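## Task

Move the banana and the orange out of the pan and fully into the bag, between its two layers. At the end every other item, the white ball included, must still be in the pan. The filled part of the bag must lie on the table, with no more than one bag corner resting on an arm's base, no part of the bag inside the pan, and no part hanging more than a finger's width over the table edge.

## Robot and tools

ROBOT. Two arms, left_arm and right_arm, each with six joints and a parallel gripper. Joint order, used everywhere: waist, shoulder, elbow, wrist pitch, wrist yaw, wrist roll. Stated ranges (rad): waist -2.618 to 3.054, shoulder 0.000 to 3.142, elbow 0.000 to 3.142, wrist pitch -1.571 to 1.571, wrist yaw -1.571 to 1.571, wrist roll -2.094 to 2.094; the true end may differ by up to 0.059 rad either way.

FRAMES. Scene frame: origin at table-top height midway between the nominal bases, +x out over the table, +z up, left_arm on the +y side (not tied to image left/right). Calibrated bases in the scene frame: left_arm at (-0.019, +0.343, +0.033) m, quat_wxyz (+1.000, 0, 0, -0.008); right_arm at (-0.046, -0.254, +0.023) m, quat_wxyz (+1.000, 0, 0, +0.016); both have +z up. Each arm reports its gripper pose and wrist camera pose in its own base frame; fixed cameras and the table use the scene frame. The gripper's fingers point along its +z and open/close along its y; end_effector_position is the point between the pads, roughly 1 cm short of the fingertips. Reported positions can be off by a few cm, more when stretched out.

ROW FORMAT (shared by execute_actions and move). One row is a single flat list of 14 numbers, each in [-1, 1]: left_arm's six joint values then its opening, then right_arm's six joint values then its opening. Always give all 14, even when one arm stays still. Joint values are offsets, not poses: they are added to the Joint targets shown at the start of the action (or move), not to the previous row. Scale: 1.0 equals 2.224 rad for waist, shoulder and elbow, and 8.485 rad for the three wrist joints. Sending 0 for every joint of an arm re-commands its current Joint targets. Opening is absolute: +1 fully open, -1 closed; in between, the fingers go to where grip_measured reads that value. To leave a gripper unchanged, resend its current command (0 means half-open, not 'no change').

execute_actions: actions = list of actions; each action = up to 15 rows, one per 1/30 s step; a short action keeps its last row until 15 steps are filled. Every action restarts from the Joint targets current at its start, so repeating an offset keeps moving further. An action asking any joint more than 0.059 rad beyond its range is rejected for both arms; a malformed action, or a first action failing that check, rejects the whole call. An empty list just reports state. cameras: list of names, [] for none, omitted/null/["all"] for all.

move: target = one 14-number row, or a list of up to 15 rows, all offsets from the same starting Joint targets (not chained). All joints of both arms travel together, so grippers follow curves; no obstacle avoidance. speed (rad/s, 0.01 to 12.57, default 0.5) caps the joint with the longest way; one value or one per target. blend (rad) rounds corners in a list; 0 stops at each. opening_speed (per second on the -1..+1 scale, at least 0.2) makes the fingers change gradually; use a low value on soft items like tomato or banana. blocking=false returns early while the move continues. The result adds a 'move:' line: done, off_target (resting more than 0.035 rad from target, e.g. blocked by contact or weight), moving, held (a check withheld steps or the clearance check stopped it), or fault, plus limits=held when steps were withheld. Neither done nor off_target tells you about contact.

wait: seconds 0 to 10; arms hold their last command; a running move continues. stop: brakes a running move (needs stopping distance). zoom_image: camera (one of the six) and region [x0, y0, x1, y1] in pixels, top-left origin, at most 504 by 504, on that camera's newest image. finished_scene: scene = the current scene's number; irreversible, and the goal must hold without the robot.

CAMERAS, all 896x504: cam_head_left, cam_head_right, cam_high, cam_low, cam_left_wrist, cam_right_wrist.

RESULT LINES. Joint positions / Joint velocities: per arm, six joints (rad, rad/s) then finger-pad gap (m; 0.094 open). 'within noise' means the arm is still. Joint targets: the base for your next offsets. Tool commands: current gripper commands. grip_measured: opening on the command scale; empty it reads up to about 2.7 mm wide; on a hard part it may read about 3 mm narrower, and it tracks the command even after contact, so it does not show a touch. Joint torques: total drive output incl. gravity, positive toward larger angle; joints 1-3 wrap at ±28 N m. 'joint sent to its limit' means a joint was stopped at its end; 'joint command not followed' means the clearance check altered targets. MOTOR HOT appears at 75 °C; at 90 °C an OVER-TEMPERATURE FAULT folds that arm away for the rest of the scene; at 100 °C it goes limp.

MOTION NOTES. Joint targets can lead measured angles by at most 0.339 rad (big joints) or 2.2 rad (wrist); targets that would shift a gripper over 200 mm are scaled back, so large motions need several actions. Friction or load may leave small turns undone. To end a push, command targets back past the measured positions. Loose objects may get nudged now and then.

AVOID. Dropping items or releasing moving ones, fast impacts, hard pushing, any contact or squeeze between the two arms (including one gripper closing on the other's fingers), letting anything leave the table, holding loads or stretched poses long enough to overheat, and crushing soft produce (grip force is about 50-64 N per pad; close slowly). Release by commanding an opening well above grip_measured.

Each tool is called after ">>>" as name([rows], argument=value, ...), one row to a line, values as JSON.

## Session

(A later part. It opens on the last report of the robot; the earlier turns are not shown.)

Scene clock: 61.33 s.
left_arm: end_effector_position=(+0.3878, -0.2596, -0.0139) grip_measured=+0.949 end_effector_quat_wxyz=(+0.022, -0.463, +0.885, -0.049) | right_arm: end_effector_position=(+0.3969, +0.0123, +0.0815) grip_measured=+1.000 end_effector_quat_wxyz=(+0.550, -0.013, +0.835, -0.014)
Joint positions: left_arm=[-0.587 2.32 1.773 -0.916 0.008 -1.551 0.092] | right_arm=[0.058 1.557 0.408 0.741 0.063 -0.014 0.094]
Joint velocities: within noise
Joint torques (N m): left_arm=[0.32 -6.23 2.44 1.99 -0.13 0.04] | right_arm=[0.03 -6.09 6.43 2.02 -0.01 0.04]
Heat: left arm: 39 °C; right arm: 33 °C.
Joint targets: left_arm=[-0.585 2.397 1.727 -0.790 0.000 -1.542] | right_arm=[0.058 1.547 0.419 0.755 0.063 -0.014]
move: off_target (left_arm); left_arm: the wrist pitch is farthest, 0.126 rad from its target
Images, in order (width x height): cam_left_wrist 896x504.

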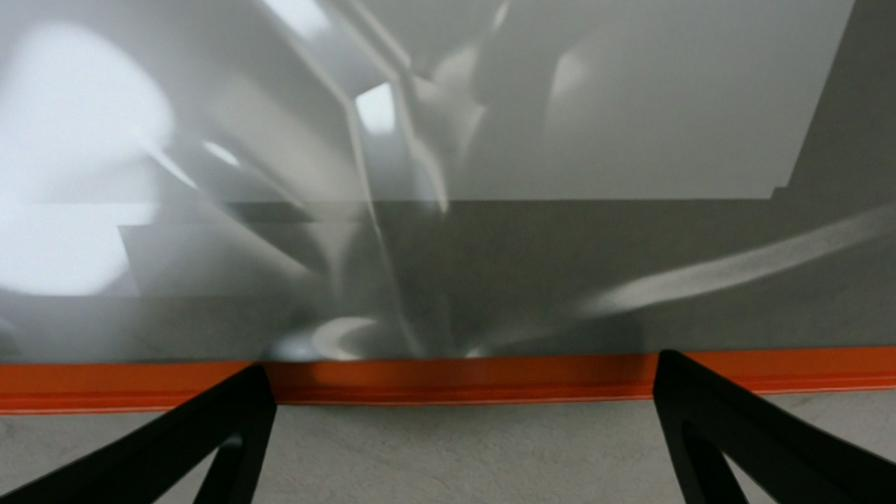

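>>> move(target=[0,0,0,0,0,0,-0.9,0,0,0,0,0,0,1], opening_speed=0.7, cameras=["cam_left_wrist"])

Scene clock: 64.43 s.
left_arm: end_effector_position=(+0.3791, -0.2532, -0.0173) grip_measured=-0.898 end_effector_quat_wxyz=(+0.014, -0.463, +0.886, -0.031) | right_arm: end_effector_position=(+0.3969, +0.0123, +0.0815) grip_measured=+1.000 end_effector_quat_wxyz=(+0.550, -0.013, +0.835, -0.014)
Joint positions: left_arm=[-0.587 2.319 1.761 -0.945 0.005 -1.551 0.005] | right_arm=[0.058 1.557 0.408 0.741 0.063 -0.014 0.094]
Joint velocities: within noise
Joint torques (N m): left_arm=[0.34 -6.12 3.43 2.22 -0.11 0.05] | right_arm=[0.03 -6.08 6.42 2.02 -0.01 0.04]
Heat: left arm: 39 °C; right arm: 33 °C.
Joint targets: left_arm=[-0.585 2.397 1.727 -0.790 -0.001 -1.542] | right_arm=[0.058 1.547 0.419 0.755 0.063 -0.014]
move: off_target (left_arm); left_arm: the wrist pitch is farthest, 0.155 rad from its target
Images, in order (width x height): cam_left_wrist 896x504.

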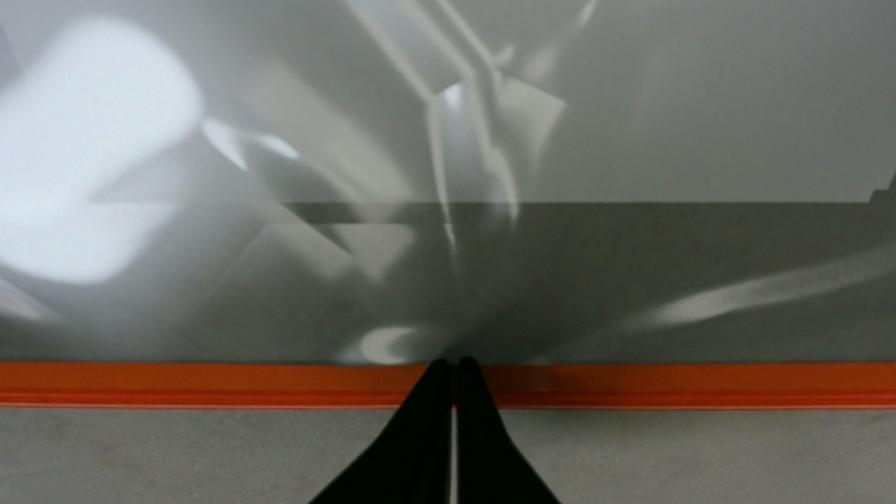

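>>> move([
  [0,-0.0429,0.0535,-0.0323,0,0,-0.8,0,0,0,0,0,0,1],
  [0,-0.0429,0.0535,-0.0323,0,0,0.95,0,0,0,0,0,0,1],
], speed=0.2, opening_speed=0.9, cameras=[])

>>> move([
  [0,0.0407,-0.0559,0.0253,0,0,0.95,0,0,0,0,0,0,1],
  [0,0.0407,-0.0559,0.0253,0,0,-0.9,0,0,0,0,0,0,1],
], speed=0.12, opening_speed=0.8, cameras=["cam_left_wrist"])

Scene clock: 69.23 s.
left_arm: end_effector_position=(+0.3740, -0.2498, -0.0022) grip_measured=+0.948 end_effector_quat_wxyz=(+0.004, -0.463, +0.886, -0.012) | right_arm: end_effector_position=(+0.3969, +0.0123, +0.0815) grip_measured=+1.000 end_effector_quat_wxyz=(+0.550, -0.013, +0.835, -0.014)
Joint positions: left_arm=[-0.587 2.319 1.826 -1.053 0.005 -1.551 0.092] | right_arm=[0.058 1.557 0.408 0.741 0.063 -0.014 0.094]
Joint velocities: within noise
Joint torques (N m): left_arm=[0.38 -13.59 8.76 0.25 -0.12 0.04] | right_arm=[0.02 -6.08 6.42 2.02 -0.01 0.04]
Heat: left arm: 40 °C; right arm: 33 °C.
Joint targets: left_arm=[-0.585 2.302 1.846 -1.065 -0.001 -1.542] | right_arm=[0.058 1.547 0.419 0.755 0.063 -0.014]
move: done
No camera images: "cameras" was empty.

Scene clock: 73.83 s.
left_arm: end_effector_position=(+0.3760, -0.2511, -0.0176) grip_measured=-0.897 end_effector_quat_wxyz=(+0.010, -0.463, +0.886, -0.024) | right_arm: end_effector_position=(+0.3969, +0.0123, +0.0815) grip_measured=+1.000 end_effector_quat_wxyz=(+0.550, -0.013, +0.835, -0.014)
Joint positions: left_arm=[-0.587 2.319 1.761 -0.96 0.005 -1.55 0.005] | right_arm=[0.058 1.557 0.408 0.741 0.063 -0.014 0.094]
Joint velocities: within noise
Joint torques (N m): left_arm=[0.31 -6.48 2.89 1.7 -0.11 0.03] | right_arm=[0.05 -6.08 6.43 2.02 -0.01 0.04]
Heat: left arm: 40 °C; right arm: 34 °C.
Joint targets: left_arm=[-0.585 2.392 1.722 -0.850 0.000 -1.542] | right_arm=[0.058 1.547 0.419 0.755 0.063 -0.014]
move: off_target (left_arm); target 2's new numbers were sent with left_arm's wrist pitch 0.093 rad from that target; left_arm: the wrist pitch is farthest, 0.110 rad from its target
Images, in order (width x height): cam_left_wrist 896x504.

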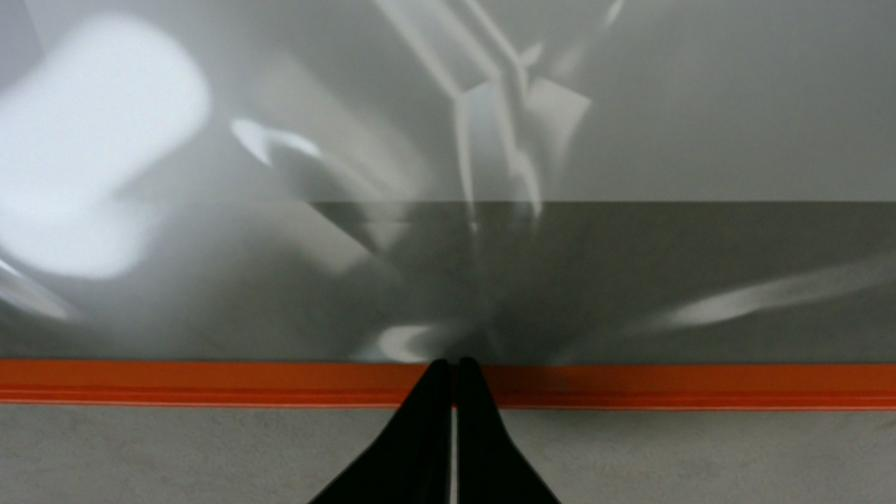

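>>> move([
  [0,-0.0407,0.0559,-0.0253,0,0,-0.8,0,0,0,0,0,0,1],
  [-0.0088,-0.0407,0.0559,-0.0253,0,-0.0011,0.95,0,0,0,0,0,0,1],
], speed=0.2, opening_speed=0.9, cameras=[])

>>> move(target=[0,0.0407,-0.0559,0.0253,0,0,0.95,0,0,0,0,0,0,1], speed=0.12, cameras=["cam_left_wrist"])

>>> move(target=[0,0,0,0,0,0,-0.9,0,0,0,0,0,0,1], opening_speed=0.7, cameras=["cam_left_wrist"])

Scene clock: 90.37 s.
left_arm: end_effector_position=(+0.3706, -0.2551, -0.0019) grip_measured=+0.948 end_effector_quat_wxyz=(+0.004, -0.457, +0.889, -0.012) | right_arm: end_effector_position=(+0.3969, +0.0123, +0.0815) grip_measured=+1.000 end_effector_quat_wxyz=(+0.550, -0.013, +0.835, -0.014)
Joint positions: left_arm=[-0.601 2.319 1.826 -1.053 0.005 -1.55 0.092] | right_arm=[0.058 1.557 0.408 0.741 0.063 -0.014 0.094]
Joint velocities: within noise
Joint torques (N m): left_arm=[-0.12 -13.55 8.72 0.25 -0.12 -0.06] | right_arm=[0.03 -6.09 6.43 2.02 -0.02 0.04]
Heat: left arm: 39 °C; right arm: 34 °C.
Joint targets: left_arm=[-0.605 2.301 1.846 -1.065 0.000 -1.552] | right_arm=[0.058 1.547 0.419 0.755 0.063 -0.014]
move: done
No camera images: "cameras" was empty.

Scene clock: 92.43 s.
left_arm: end_effector_position=(+0.3779, -0.2601, -0.0157) grip_measured=+0.949 end_effector_quat_wxyz=(+0.016, -0.457, +0.889, -0.035) | right_arm: end_effector_position=(+0.3969, +0.0123, +0.0815) grip_measured=+1.000 end_effector_quat_wxyz=(+0.550, -0.013, +0.835, -0.014)
Joint positions: left_arm=[-0.601 2.321 1.769 -0.943 0.005 -1.55 0.092] | right_arm=[0.058 1.557 0.408 0.741 0.063 -0.014 0.094]
Joint velocities: within noise
Joint torques (N m): left_arm=[-0.06 -6.61 2.18 1.56 -0.11 -0.06] | right_arm=[0.05 -6.06 6.43 2.03 -0.01 0.04]
Heat: left arm: 39 °C; right arm: 34 °C.
Joint targets: left_arm=[-0.605 2.392 1.722 -0.850 0.000 -1.552] | right_arm=[0.058 1.547 0.419 0.755 0.063 -0.014]
move: off_target (left_arm); left_arm: the wrist pitch is farthest, 0.093 rad from its target
Images, in order (width x height): cam_left_wrist 896x504.

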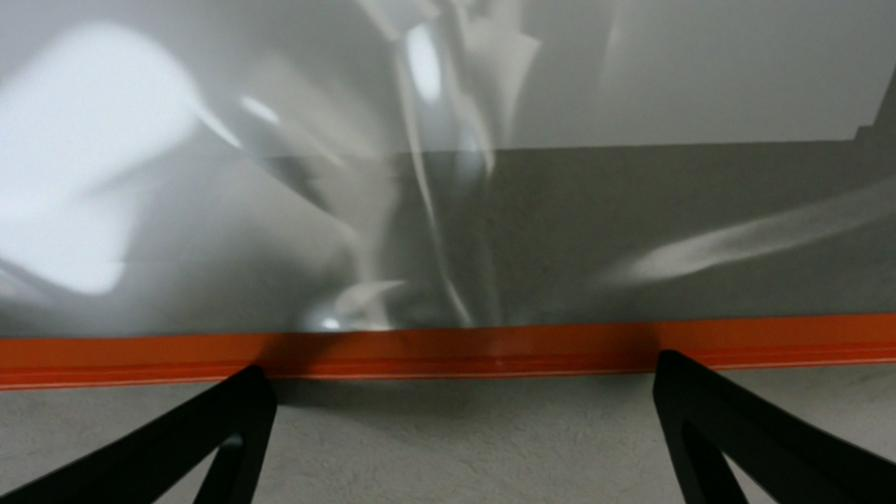

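Scene clock: 95.30 s.
left_arm: end_effector_position=(+0.3745, -0.2576, -0.0178) grip_measured=-0.898 end_effector_quat_wxyz=(+0.013, -0.457, +0.889, -0.028) | right_arm: end_effector_position=(+0.3969, +0.0123, +0.0815) grip_measured=+1.000 end_effector_quat_wxyz=(+0.550, -0.013, +0.835, -0.014)
Joint positions: left_arm=[-0.601 2.32 1.761 -0.95 0.004 -1.55 0.005] | right_arm=[0.058 1.557 0.408 0.741 0.063 -0.014 0.094]
Joint velocities: within noise
Joint torques (N m): left_arm=[-0.1 -6.52 2.93 1.6 -0.1 -0.06] | right_arm=[0.03 -6.08 6.42 2.02 -0.01 0.04]
Heat: left arm: 38 °C; right arm: 35 °C.
Joint targets: left_arm=[-0.605 2.392 1.722 -0.850 0.000 -1.552] | right_arm=[0.058 1.547 0.419 0.755 0.063 -0.014]
move: off_target (left_arm); left_arm: the wrist pitch is farthest, 0.100 rad from its target
Images, in order (width x height): cam_left_wrist 896x504.

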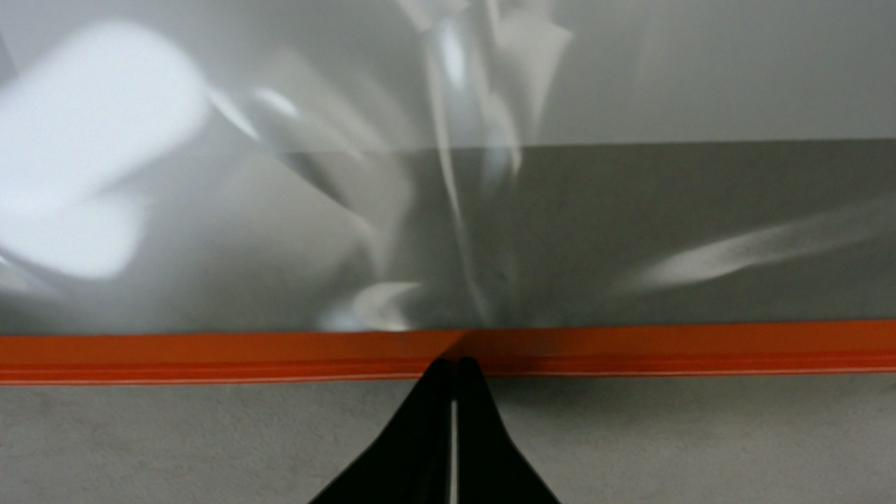

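>>> move([
  [0,-0.0407,0.0559,-0.0253,0,0,-0.8,0,0,0,0,0,0,1],
  [0,-0.0407,0.0559,-0.0253,0,0,0.95,0,0,0,0,0,0,1],
], speed=0.2, opening_speed=0.9, cameras=[])

>>> move(target=[0,0.0669,-0.0738,0.0159,0,0,0.95,0,0,0,0,0,0,1], speed=0.12, cameras=["cam_left_wrist"])

>>> move(target=[0,0,0,0,0,0,-0.9,0,0,0,0,0,0,1], opening_speed=0.7, cameras=["cam_left_wrist"])

Scene clock: 100.00 s.
left_arm: end_effector_position=(+0.3708, -0.2550, -0.0021) grip_measured=+0.948 end_effector_quat_wxyz=(+0.004, -0.457, +0.889, -0.012) | right_arm: end_effector_position=(+0.3969, +0.0123, +0.0815) grip_measured=+1.000 end_effector_quat_wxyz=(+0.550, -0.013, +0.835, -0.014)
Joint positions: left_arm=[-0.601 2.32 1.827 -1.053 0.004 -1.55 0.092] | right_arm=[0.058 1.557 0.408 0.741 0.063 -0.014 0.094]
Joint velocities: within noise
Joint torques (N m): left_arm=[-0.13 -13.63 8.73 0.26 -0.11 -0.04] | right_arm=[0.02 -6.06 6.43 2.03 -0.01 0.05]
Heat: left arm: 40 °C; right arm: 35 °C.
Joint targets: left_arm=[-0.605 2.302 1.846 -1.065 0.000 -1.552] | right_arm=[0.058 1.547 0.419 0.755 0.063 -0.014]
move: done
No camera images: "cameras" was empty.

Scene clock: 101.60 s.
left_arm: end_effector_position=(+0.3653, -0.2512, -0.0207) grip_measured=+0.949 end_effector_quat_wxyz=(+0.003, -0.457, +0.889, -0.009) | right_arm: end_effector_position=(+0.3969, +0.0123, +0.0815) grip_measured=+1.000 end_effector_quat_wxyz=(+0.550, -0.013, +0.835, -0.014)
Joint positions: left_arm=[-0.601 2.322 1.753 -0.984 0.004 -1.55 0.092] | right_arm=[0.058 1.557 0.408 0.741 0.063 -0.014 0.094]
Joint velocities: within noise
Joint torques (N m): left_arm=[-0.12 -2.1 -0.34 1.02 -0.11 -0.05] | right_arm=[0.03 -6.09 6.43 2.03 -0.02 0.04]
Heat: left arm: 39 °C; right arm: 35 °C.
Joint targets: left_arm=[-0.605 2.450 1.682 -0.930 0.000 -1.552] | right_arm=[0.058 1.547 0.419 0.755 0.063 -0.014]
move: off_target (left_arm); left_arm: the shoulder is farthest, 0.129 rad from its target
Images, in order (width x height): cam_left_wrist 896x504.

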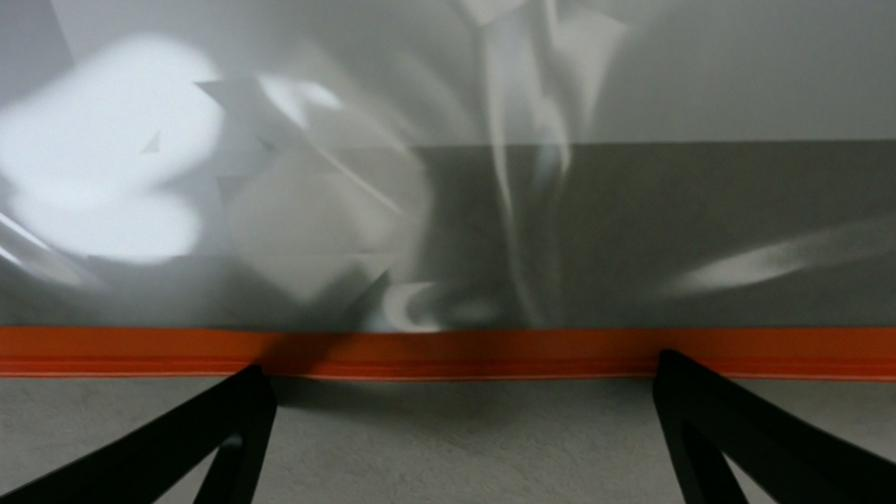

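Scene clock: 104.47 s.
left_arm: end_effector_position=(+0.3663, -0.2540, -0.0205) grip_measured=-0.897 end_effector_quat_wxyz=(+0.005, -0.455, +0.890, -0.013) | right_arm: end_effector_position=(+0.3969, +0.0123, +0.0815) grip_measured=+1.000 end_effector_quat_wxyz=(+0.550, -0.013, +0.835, -0.014)
Joint positions: left_arm=[-0.605 2.321 1.753 -0.974 0.004 -1.55 0.005] | right_arm=[0.058 1.557 0.408 0.741 0.063 -0.014 0.094]
Joint velocities: within noise
Joint torques (N m): left_arm=[0.25 -2.02 -0.27 0.92 -0.11 -0.06] | right_arm=[0.03 -6.06 6.42 2.03 -0.01 0.04]
Heat: left arm: 38 °C; right arm: 35 °C.
Joint targets: left_arm=[-0.605 2.451 1.682 -0.929 0.000 -1.552] | right_arm=[0.058 1.547 0.419 0.755 0.063 -0.014]
move: off_target (left_arm); left_arm: the shoulder is farthest, 0.129 rad from its target
Images, in order (width x height): cam_left_wrist 896x504.

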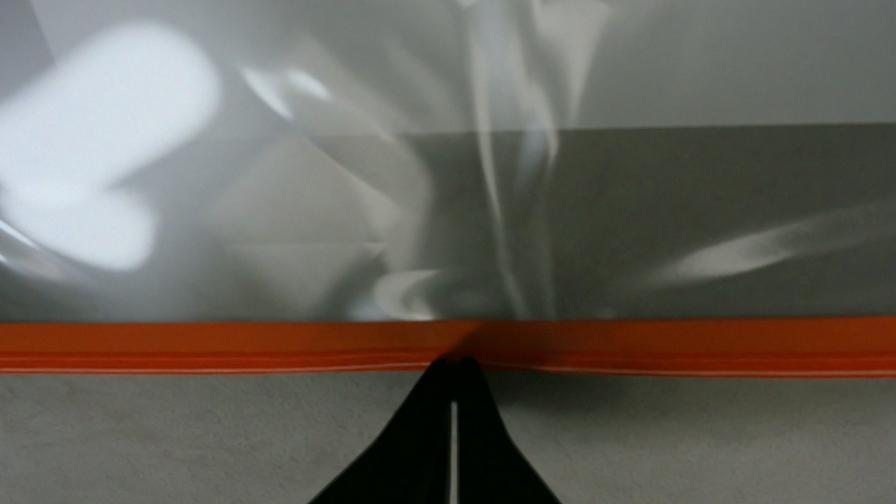

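>>> move(target=[0,-0.0848,0.1,-0.035,0,0,0.9,0,0,0,0,0,0,1], speed=0.3, opening_speed=1.5, cameras=["cam_left_wrist","cam_low","cam_head_right"])

>>> zoom_image(camera="cam_low", region=[310, 250, 560, 400])

Scene clock: 107.27 s.
left_arm: end_effector_position=(+0.3545, -0.2461, +0.0253) grip_measured=+0.898 end_effector_quat_wxyz=(-0.013, -0.455, +0.890, +0.020) | right_arm: end_effector_position=(+0.3969, +0.0123, +0.0815) grip_measured=+1.000 end_effector_quat_wxyz=(+0.550, -0.013, +0.835, -0.014)
Joint positions: left_arm=[-0.605 2.291 1.888 -1.214 0.004 -1.55 0.089] | right_arm=[0.058 1.557 0.408 0.741 0.063 -0.014 0.094]
Joint velocities: within noise
Joint torques (N m): left_arm=[0.24 -14.23 8.4 0.11 -0.11 -0.07] | right_arm=[0.02 -6.11 6.43 2.02 -0.01 0.04]
Heat: left arm: 38 °C; right arm: 35 °C.
Joint targets: left_arm=[-0.605 2.262 1.904 -1.227 0.000 -1.552] | right_arm=[0.058 1.547 0.419 0.755 0.063 -0.014]
move: done
Images, in order (width x height): cam_head_right 896x504, cam_low 896x504, cam_left_wrist 896x504.

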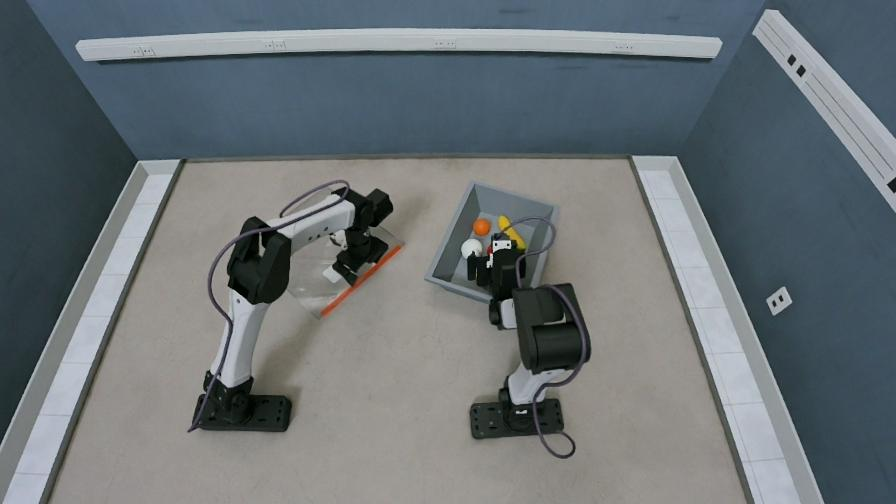

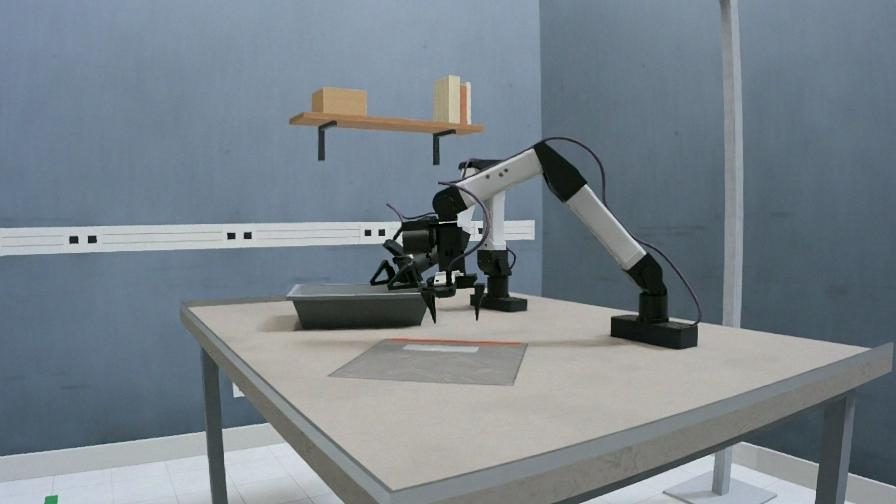

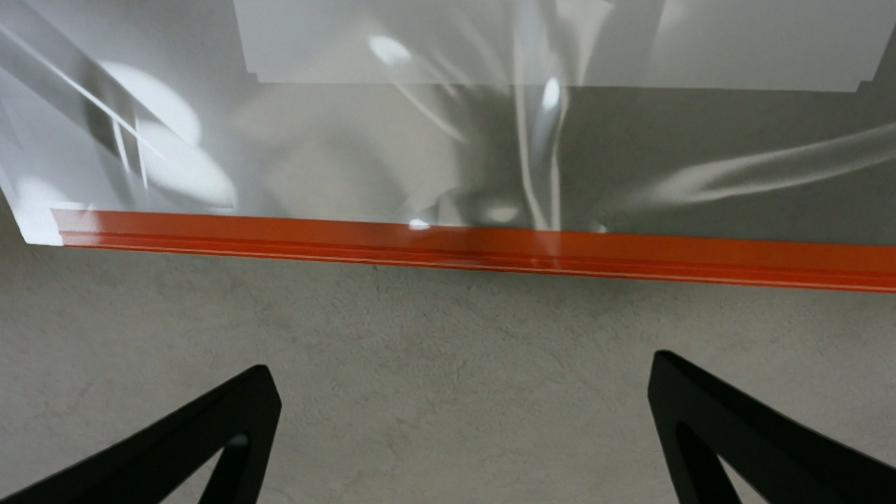

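Scaled by 2.016 from the camera's 896x504 image, which has a finer 1280x720 frame.

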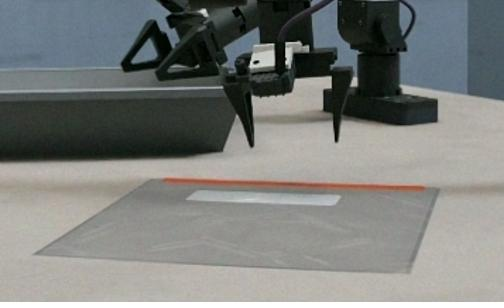

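>>> move([
  [0.0112,0.0239,-0.0061,0.0144,0,0.0083,1,0,0,0,0,0,0,1],
  [0.0112,0.0676,-0.0688,0.0315,0,0.0083,1,0,0,0,0,0,0,1],
], speed=0.15, cameras=["cam_left_wrist"])

Scene clock: 110.00 s.
left_arm: end_effector_position=(+0.3731, -0.2488, -0.0178) grip_measured=+0.999 end_effector_quat_wxyz=(+0.003, -0.437, +0.899, -0.008) | right_arm: end_effector_position=(+0.3969, +0.0123, +0.0815) grip_measured=+1.000 end_effector_quat_wxyz=(+0.550, -0.013, +0.835, -0.014)
Joint positions: left_arm=[-0.587 2.34 1.797 -1.011 0.004 -1.491 0.094] | right_arm=[0.058 1.557 0.408 0.741 0.063 -0.014 0.094]
Joint velocities: within noise
Joint torques (N m): left_arm=[0.7 -6.57 2.26 0.96 -0.11 0.04] | right_arm=[0.05 -6.08 6.43 2.02 0 0.04]
Heat: left arm: 39 °C; right arm: 35 °C.
Joint targets: left_arm=[-0.580 2.412 1.751 -0.959 0.000 -1.481] | right_arm=[0.058 1.547 0.419 0.755 0.063 -0.014]
move: off_target (left_arm); left_arm: the shoulder is farthest, 0.073 rad from its target
Images, in order (width x height): cam_left_wrist 896x504.

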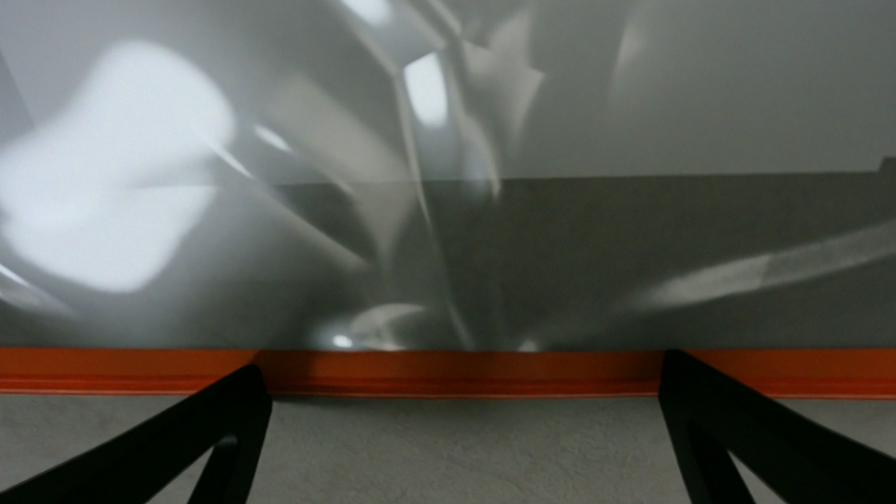

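>>> move([
  [0,-0.0437,0.0627,-0.0172,0,0,1,0,0,0,0,0,0,1],
  [0.0135,-0.0437,0.0627,-0.0172,0,0.0035,1,0,0,0,0,0,0,1],
  [0.0135,0,0,0,0,0.0035,1,0,0,0,0,0,0,1],
], speed=0.15, cameras=["cam_left_wrist"])

>>> move(target=[0,0,0,0,0,0,-0.9,0,0,0,0,0,0,1], opening_speed=0.7, cameras=["cam_left_wrist"])

Scene clock: 112.87 s.
left_arm: end_effector_position=(+0.3821, -0.2352, -0.0180) grip_measured=+0.999 end_effector_quat_wxyz=(+0.003, -0.440, +0.898, -0.008) | right_arm: end_effector_position=(+0.3969, +0.0123, +0.0815) grip_measured=+1.000 end_effector_quat_wxyz=(+0.550, -0.013, +0.835, -0.014)
Joint positions: left_arm=[-0.55 2.34 1.797 -1.01 0.004 -1.461 0.094] | right_arm=[0.058 1.557 0.408 0.741 0.063 -0.014 0.094]
Joint velocities: within noise
Joint torques (N m): left_arm=[0.23 -6.6 2.21 0.94 -0.11 0.05] | right_arm=[-0.01 -6.08 6.42 2.02 -0.01 0.05]
Heat: left arm: 39 °C; right arm: 35 °C.
Joint targets: left_arm=[-0.550 2.412 1.751 -0.959 0.000 -1.451] | right_arm=[0.058 1.547 0.419 0.755 0.063 -0.014]
move: off_target (left_arm); left_arm: the shoulder is farthest, 0.072 rad from its target
Images, in order (width x height): cam_left_wrist 896x504.

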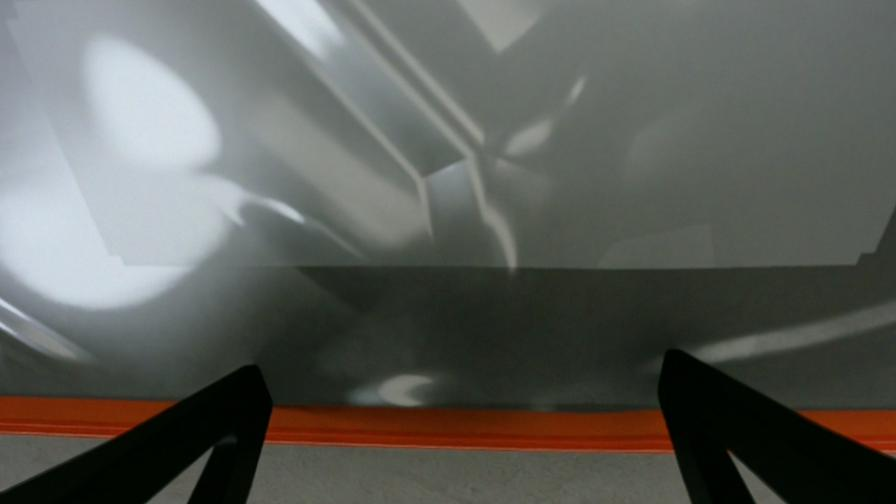

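Scene clock: 115.80 s.
left_arm: end_effector_position=(+0.3847, -0.2368, -0.0179) grip_measured=-0.897 end_effector_quat_wxyz=(+0.006, -0.440, +0.898, -0.014) | right_arm: end_effector_position=(+0.3969, +0.0123, +0.0815) grip_measured=+1.000 end_effector_quat_wxyz=(+0.550, -0.013, +0.835, -0.014)
Joint positions: left_arm=[-0.55 2.34 1.797 -0.997 0.004 -1.461 0.005] | right_arm=[0.058 1.557 0.408 0.741 0.063 -0.014 0.094]
Joint velocities: within noise
Joint torques (N m): left_arm=[0.24 -6.65 2.3 0.84 -0.11 0.05] | right_arm=[0.03 -6.08 6.41 2.02 -0.01 0.04]
Heat: left arm: 38 °C; right arm: 35 °C.
Joint targets: left_arm=[-0.550 2.412 1.751 -0.959 0.000 -1.451] | right_arm=[0.058 1.547 0.419 0.755 0.063 -0.014]
move: off_target (left_arm); left_arm: the shoulder is farthest, 0.072 rad from its target
Images, in order (width x height): cam_left_wrist 896x504.

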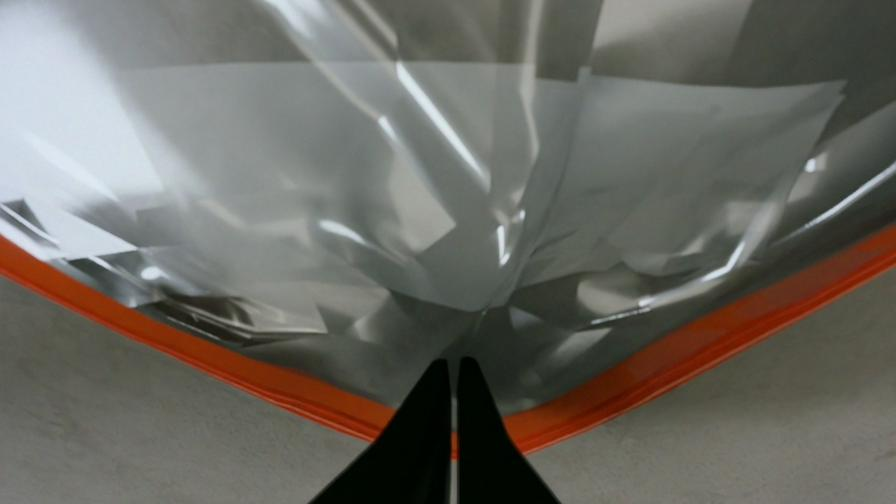

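>>> move([
  [0,0,0,0,0,0,-1,0,0,0,0,0,0,1],
  [0,-0.05,0.045,-0.028,0,0,-1,0,0,0,0,0,0,1],
], speed=0.12, opening_speed=0.5)

>>> zoom_image(camera="cam_low", region=[310, 250, 560, 400])

>>> zoom_image(camera="cam_left_wrist", region=[200, 280, 700, 504])

Scene clock: 119.20 s.
left_arm: end_effector_position=(+0.3553, -0.2188, -0.0071) grip_measured=-0.984 end_effector_quat_wxyz=(-0.034, -0.439, +0.896, +0.049) | right_arm: end_effector_position=(+0.3969, +0.0123, +0.0815) grip_measured=+1.000 end_effector_quat_wxyz=(+0.550, -0.013, +0.835, -0.014)
Joint positions: left_arm=[-0.55 2.339 1.832 -1.184 0.004 -1.461 0.001] | right_arm=[0.058 1.557 0.408 0.741 0.063 -0.014 0.094]
Joint velocities: within noise
Joint torques (N m): left_arm=[0.25 -14.99 8.4 -0.09 -0.11 0.03] | right_arm=[0.05 -6.08 6.45 2.03 -0.01 0.04]
Heat: left arm: 38 °C; right arm: 36 °C.
Joint targets: left_arm=[-0.550 2.301 1.852 -1.197 0.000 -1.451] | right_arm=[0.058 1.547 0.419 0.755 0.063 -0.014]
move: off_target (left_arm); left_arm: the shoulder is farthest, 0.038 rad from its target

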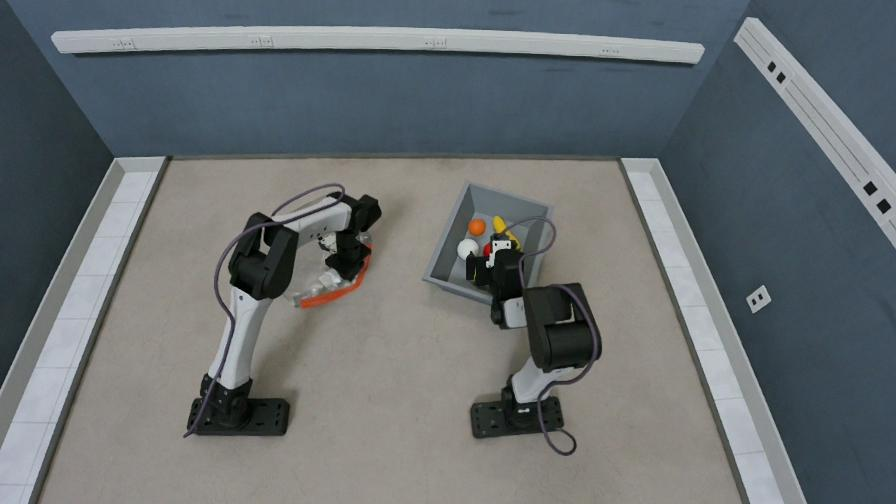

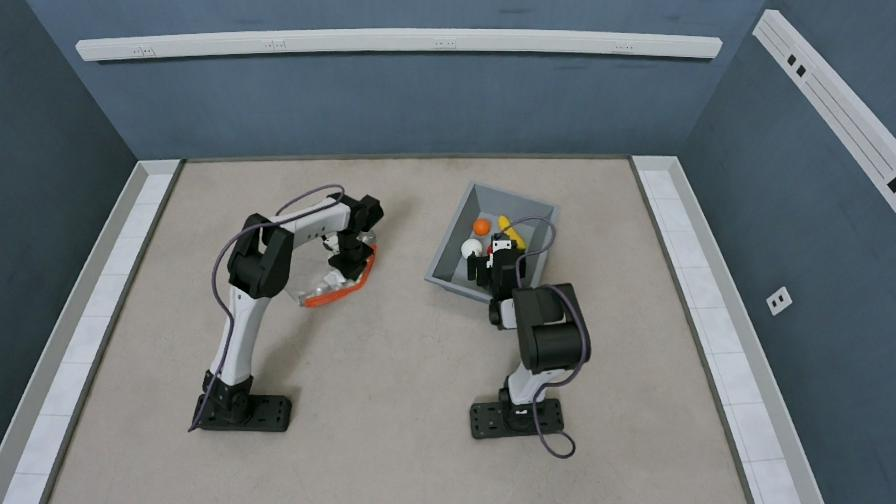

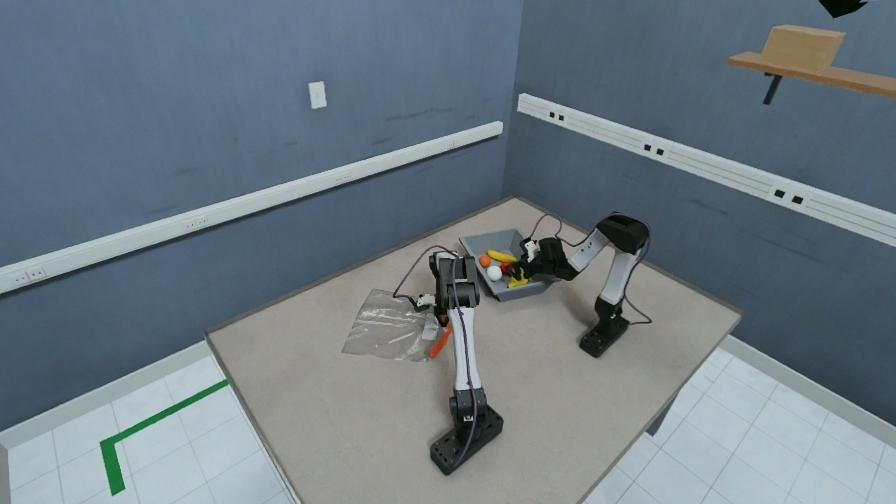

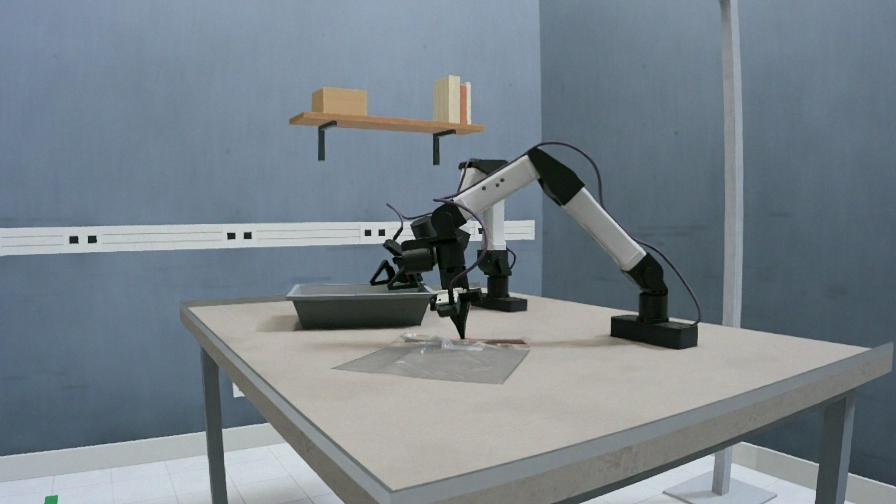

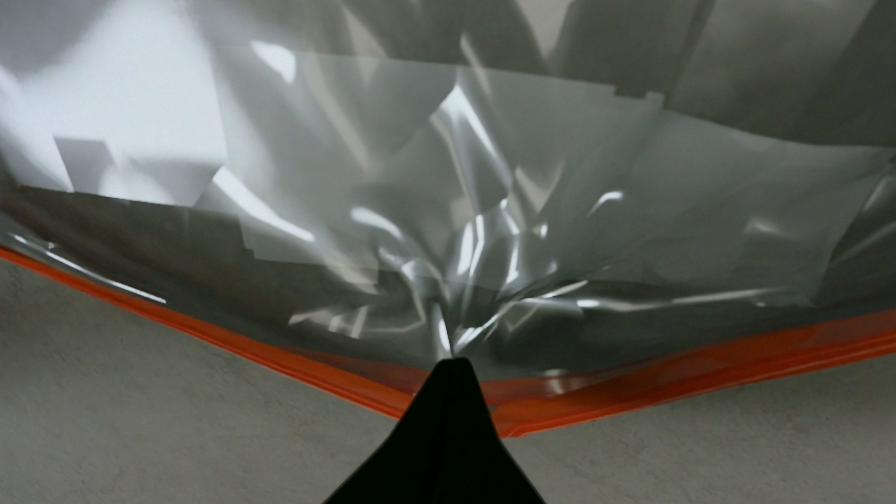

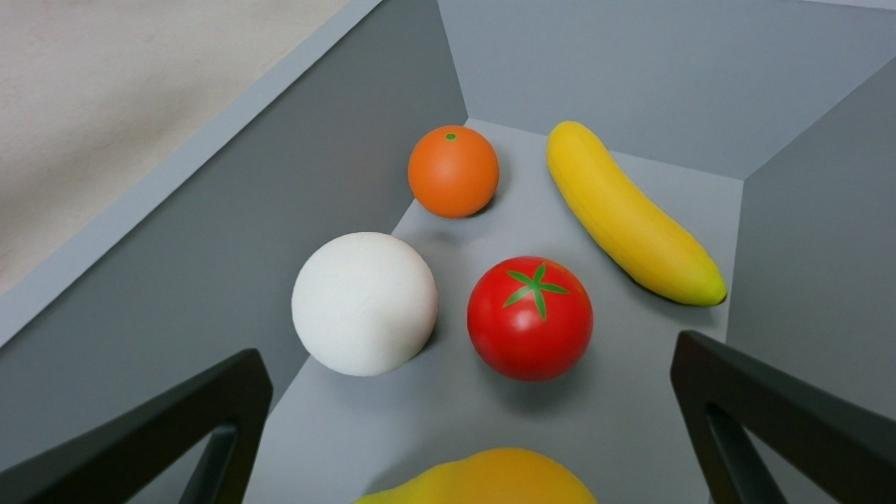

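Scaled by 2.016 from the camera's 896x504 image, which has a finer 1280x720 frame.

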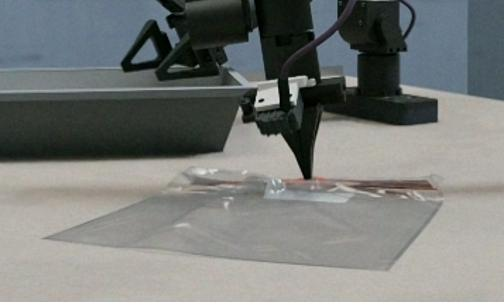

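Scaled by 1.008 from the camera's 896x504 image, which has a finer 1280x720 frame.

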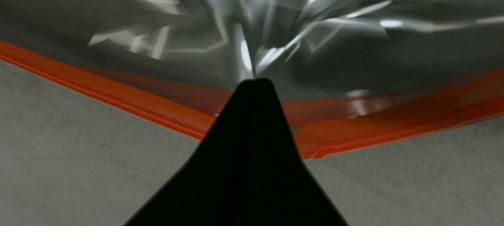

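>>> move(target=[0,-0.0562,0.0148,-0.0051,0,0,-1,0,0,0,0,0,0,1], speed=0.15, cameras=["cam_left_wrist","cam_low","cam_head_left"])

>>> zoom_image(camera="cam_low", region=[310, 250, 560, 400])

>>> zoom_image(camera="cam_head_left", region=[240, 200, 440, 350])

Scene clock: 120.70 s.
left_arm: end_effector_position=(+0.3648, -0.2246, +0.0544) grip_measured=-0.984 end_effector_quat_wxyz=(-0.001, -0.440, +0.898, -0.002) | right_arm: end_effector_position=(+0.3969, +0.0123, +0.0815) grip_measured=+1.000 end_effector_quat_wxyz=(+0.550, -0.013, +0.835, -0.014)
Joint positions: left_arm=[-0.55 2.208 1.866 -1.227 0.004 -1.461 0.001] | right_arm=[0.058 1.557 0.408 0.741 0.063 -0.014 0.094]
Joint velocities: within noise
Joint torques (N m): left_arm=[0.23 -13.94 8.69 0.22 -0.11 0.05] | right_arm=[0.02 -6.09 6.43 2.02 -0.01 0.04]
Heat: left arm: 38 °C; right arm: 36 °C.
Joint targets: left_arm=[-0.550 2.176 1.884 -1.240 0.000 -1.451] | right_arm=[0.058 1.547 0.419 0.755 0.063 -0.014]
move: done
Images, in order (width x height): cam_head_left 896x504, cam_low 896x504, cam_left_wrist 896x504.

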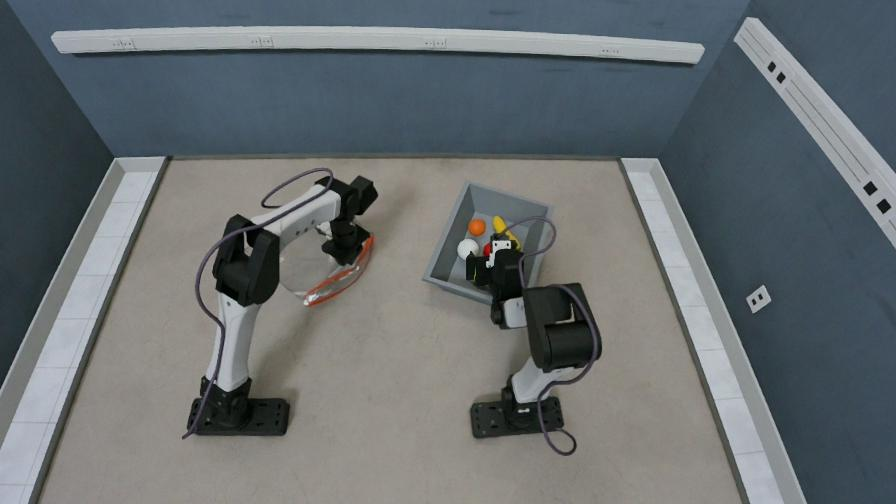

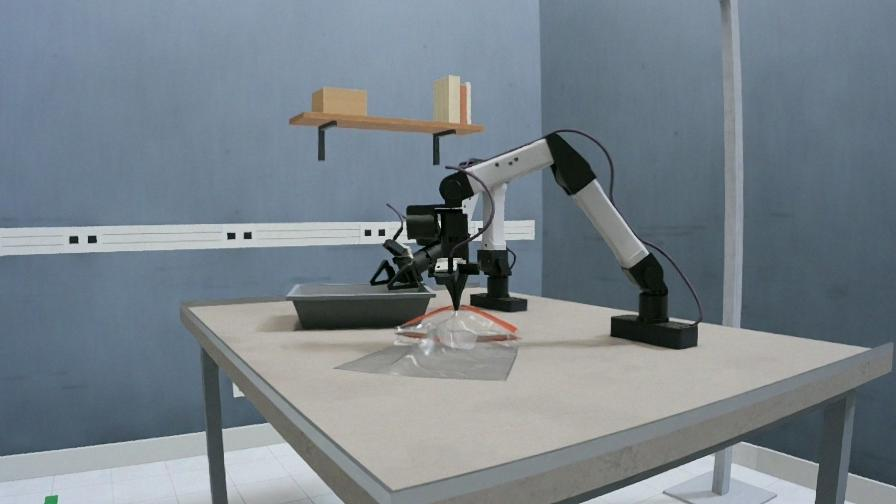

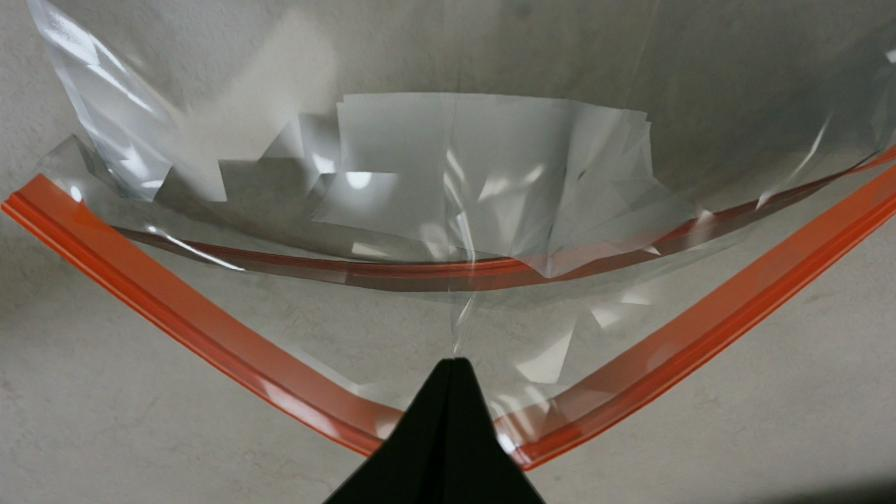

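Scaled by 2.016 from the camera's 896x504 image, which has a finer 1280x720 frame.

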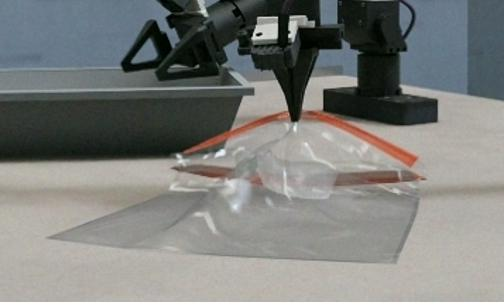

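Scaled by 2.520 from the camera's 896x504 image, which has a finer 1280x720 frame.

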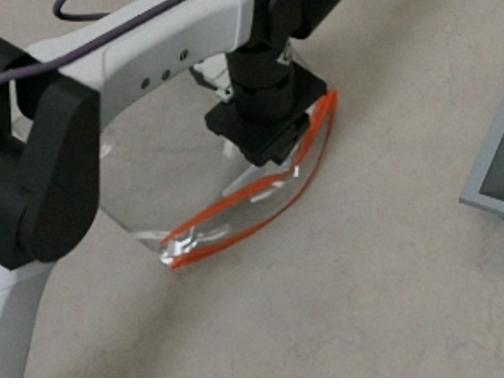

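>>> move(target=[0,-0.0207,0.0985,-0.0232,0,0,-1,0,0,0,0,0,0,1], speed=0.15, cameras=["cam_left_wrist","cam_low","cam_head_left"])

>>> zoom_image(camera="cam_low", region=[310, 250, 560, 400])

>>> zoom_image(camera="cam_head_left", region=[240, 200, 440, 350])

Scene clock: 123.47 s.
left_arm: end_effector_position=(+0.3686, -0.2270, +0.1274) grip_measured=-0.984 end_effector_quat_wxyz=(+0.016, -0.439, +0.898, -0.029) | right_arm: end_effector_position=(+0.3969, +0.0123, +0.0815) grip_measured=+1.000 end_effector_quat_wxyz=(+0.550, -0.013, +0.835, -0.014)
Joint positions: left_arm=[-0.55 2.163 2.084 -1.424 0.004 -1.461 0.001] | right_arm=[0.058 1.557 0.408 0.741 0.063 -0.014 0.094]
Joint velocities: within noise
Joint torques (N m): left_arm=[0.24 -13.82 8.92 0.35 -0.11 0.04] | right_arm=[0.05 -6.09 6.42 2.02 -0.01 0.04]
Heat: left arm: 40 °C; right arm: 36 °C.
Joint targets: left_arm=[-0.550 2.130 2.104 -1.437 0.000 -1.451] | right_arm=[0.058 1.547 0.419 0.755 0.063 -0.014]
move: done
Images, in order (width x height): cam_head_left 896x504, cam_low 896x504, cam_left_wrist 896x504.

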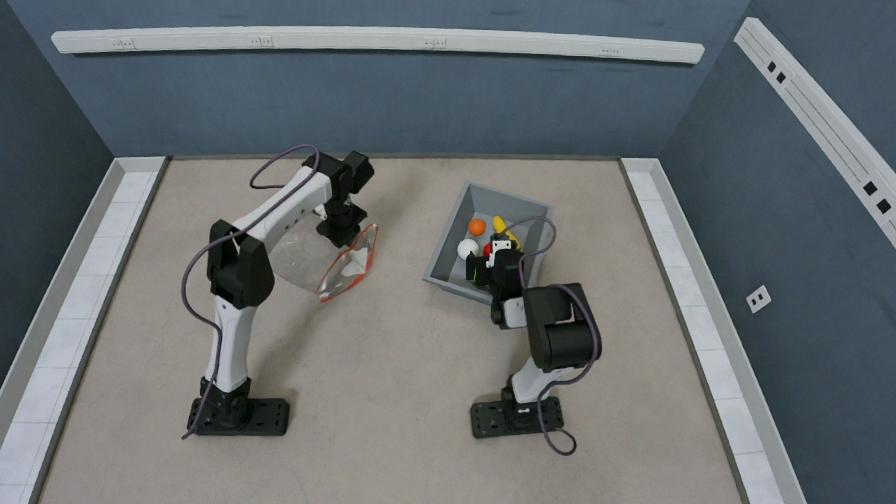

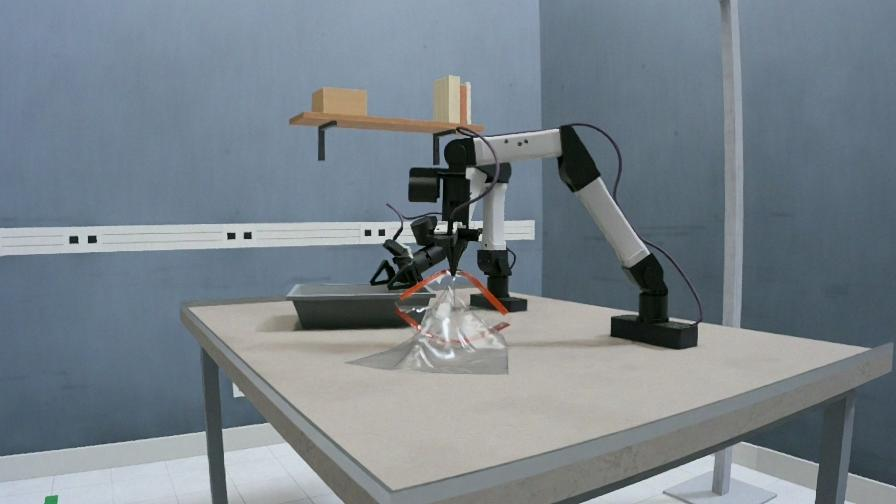

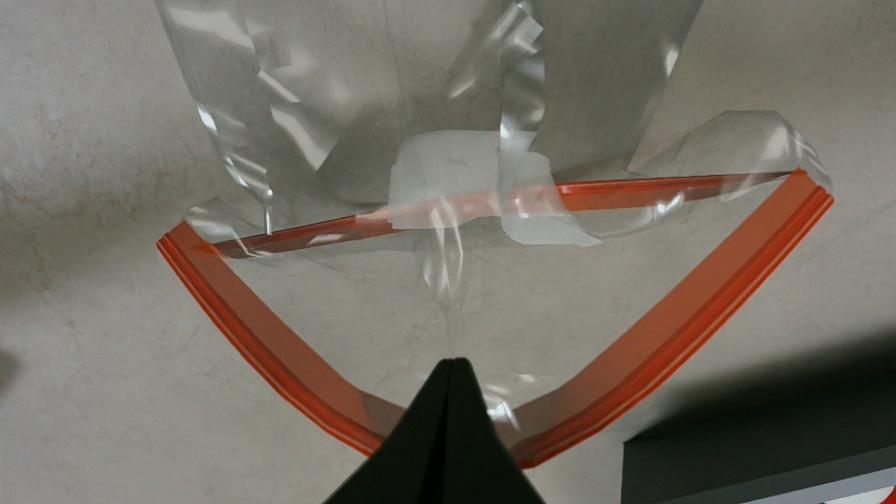

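Scaled by 2.016 from the camera's 896x504 image, which has a finer 1280x720 frame.

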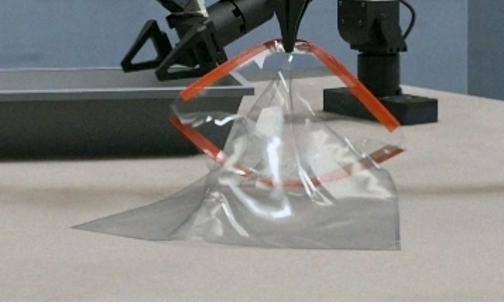

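Scaled by 2.520 from the camera's 896x504 image, which has a finer 1280x720 frame.

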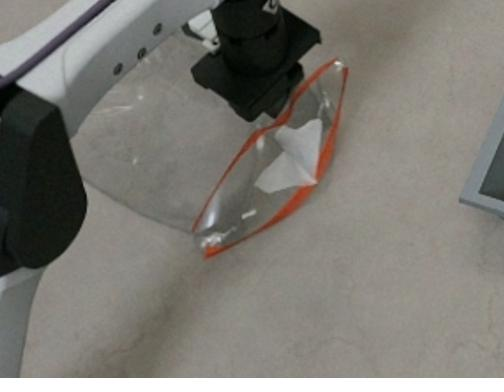

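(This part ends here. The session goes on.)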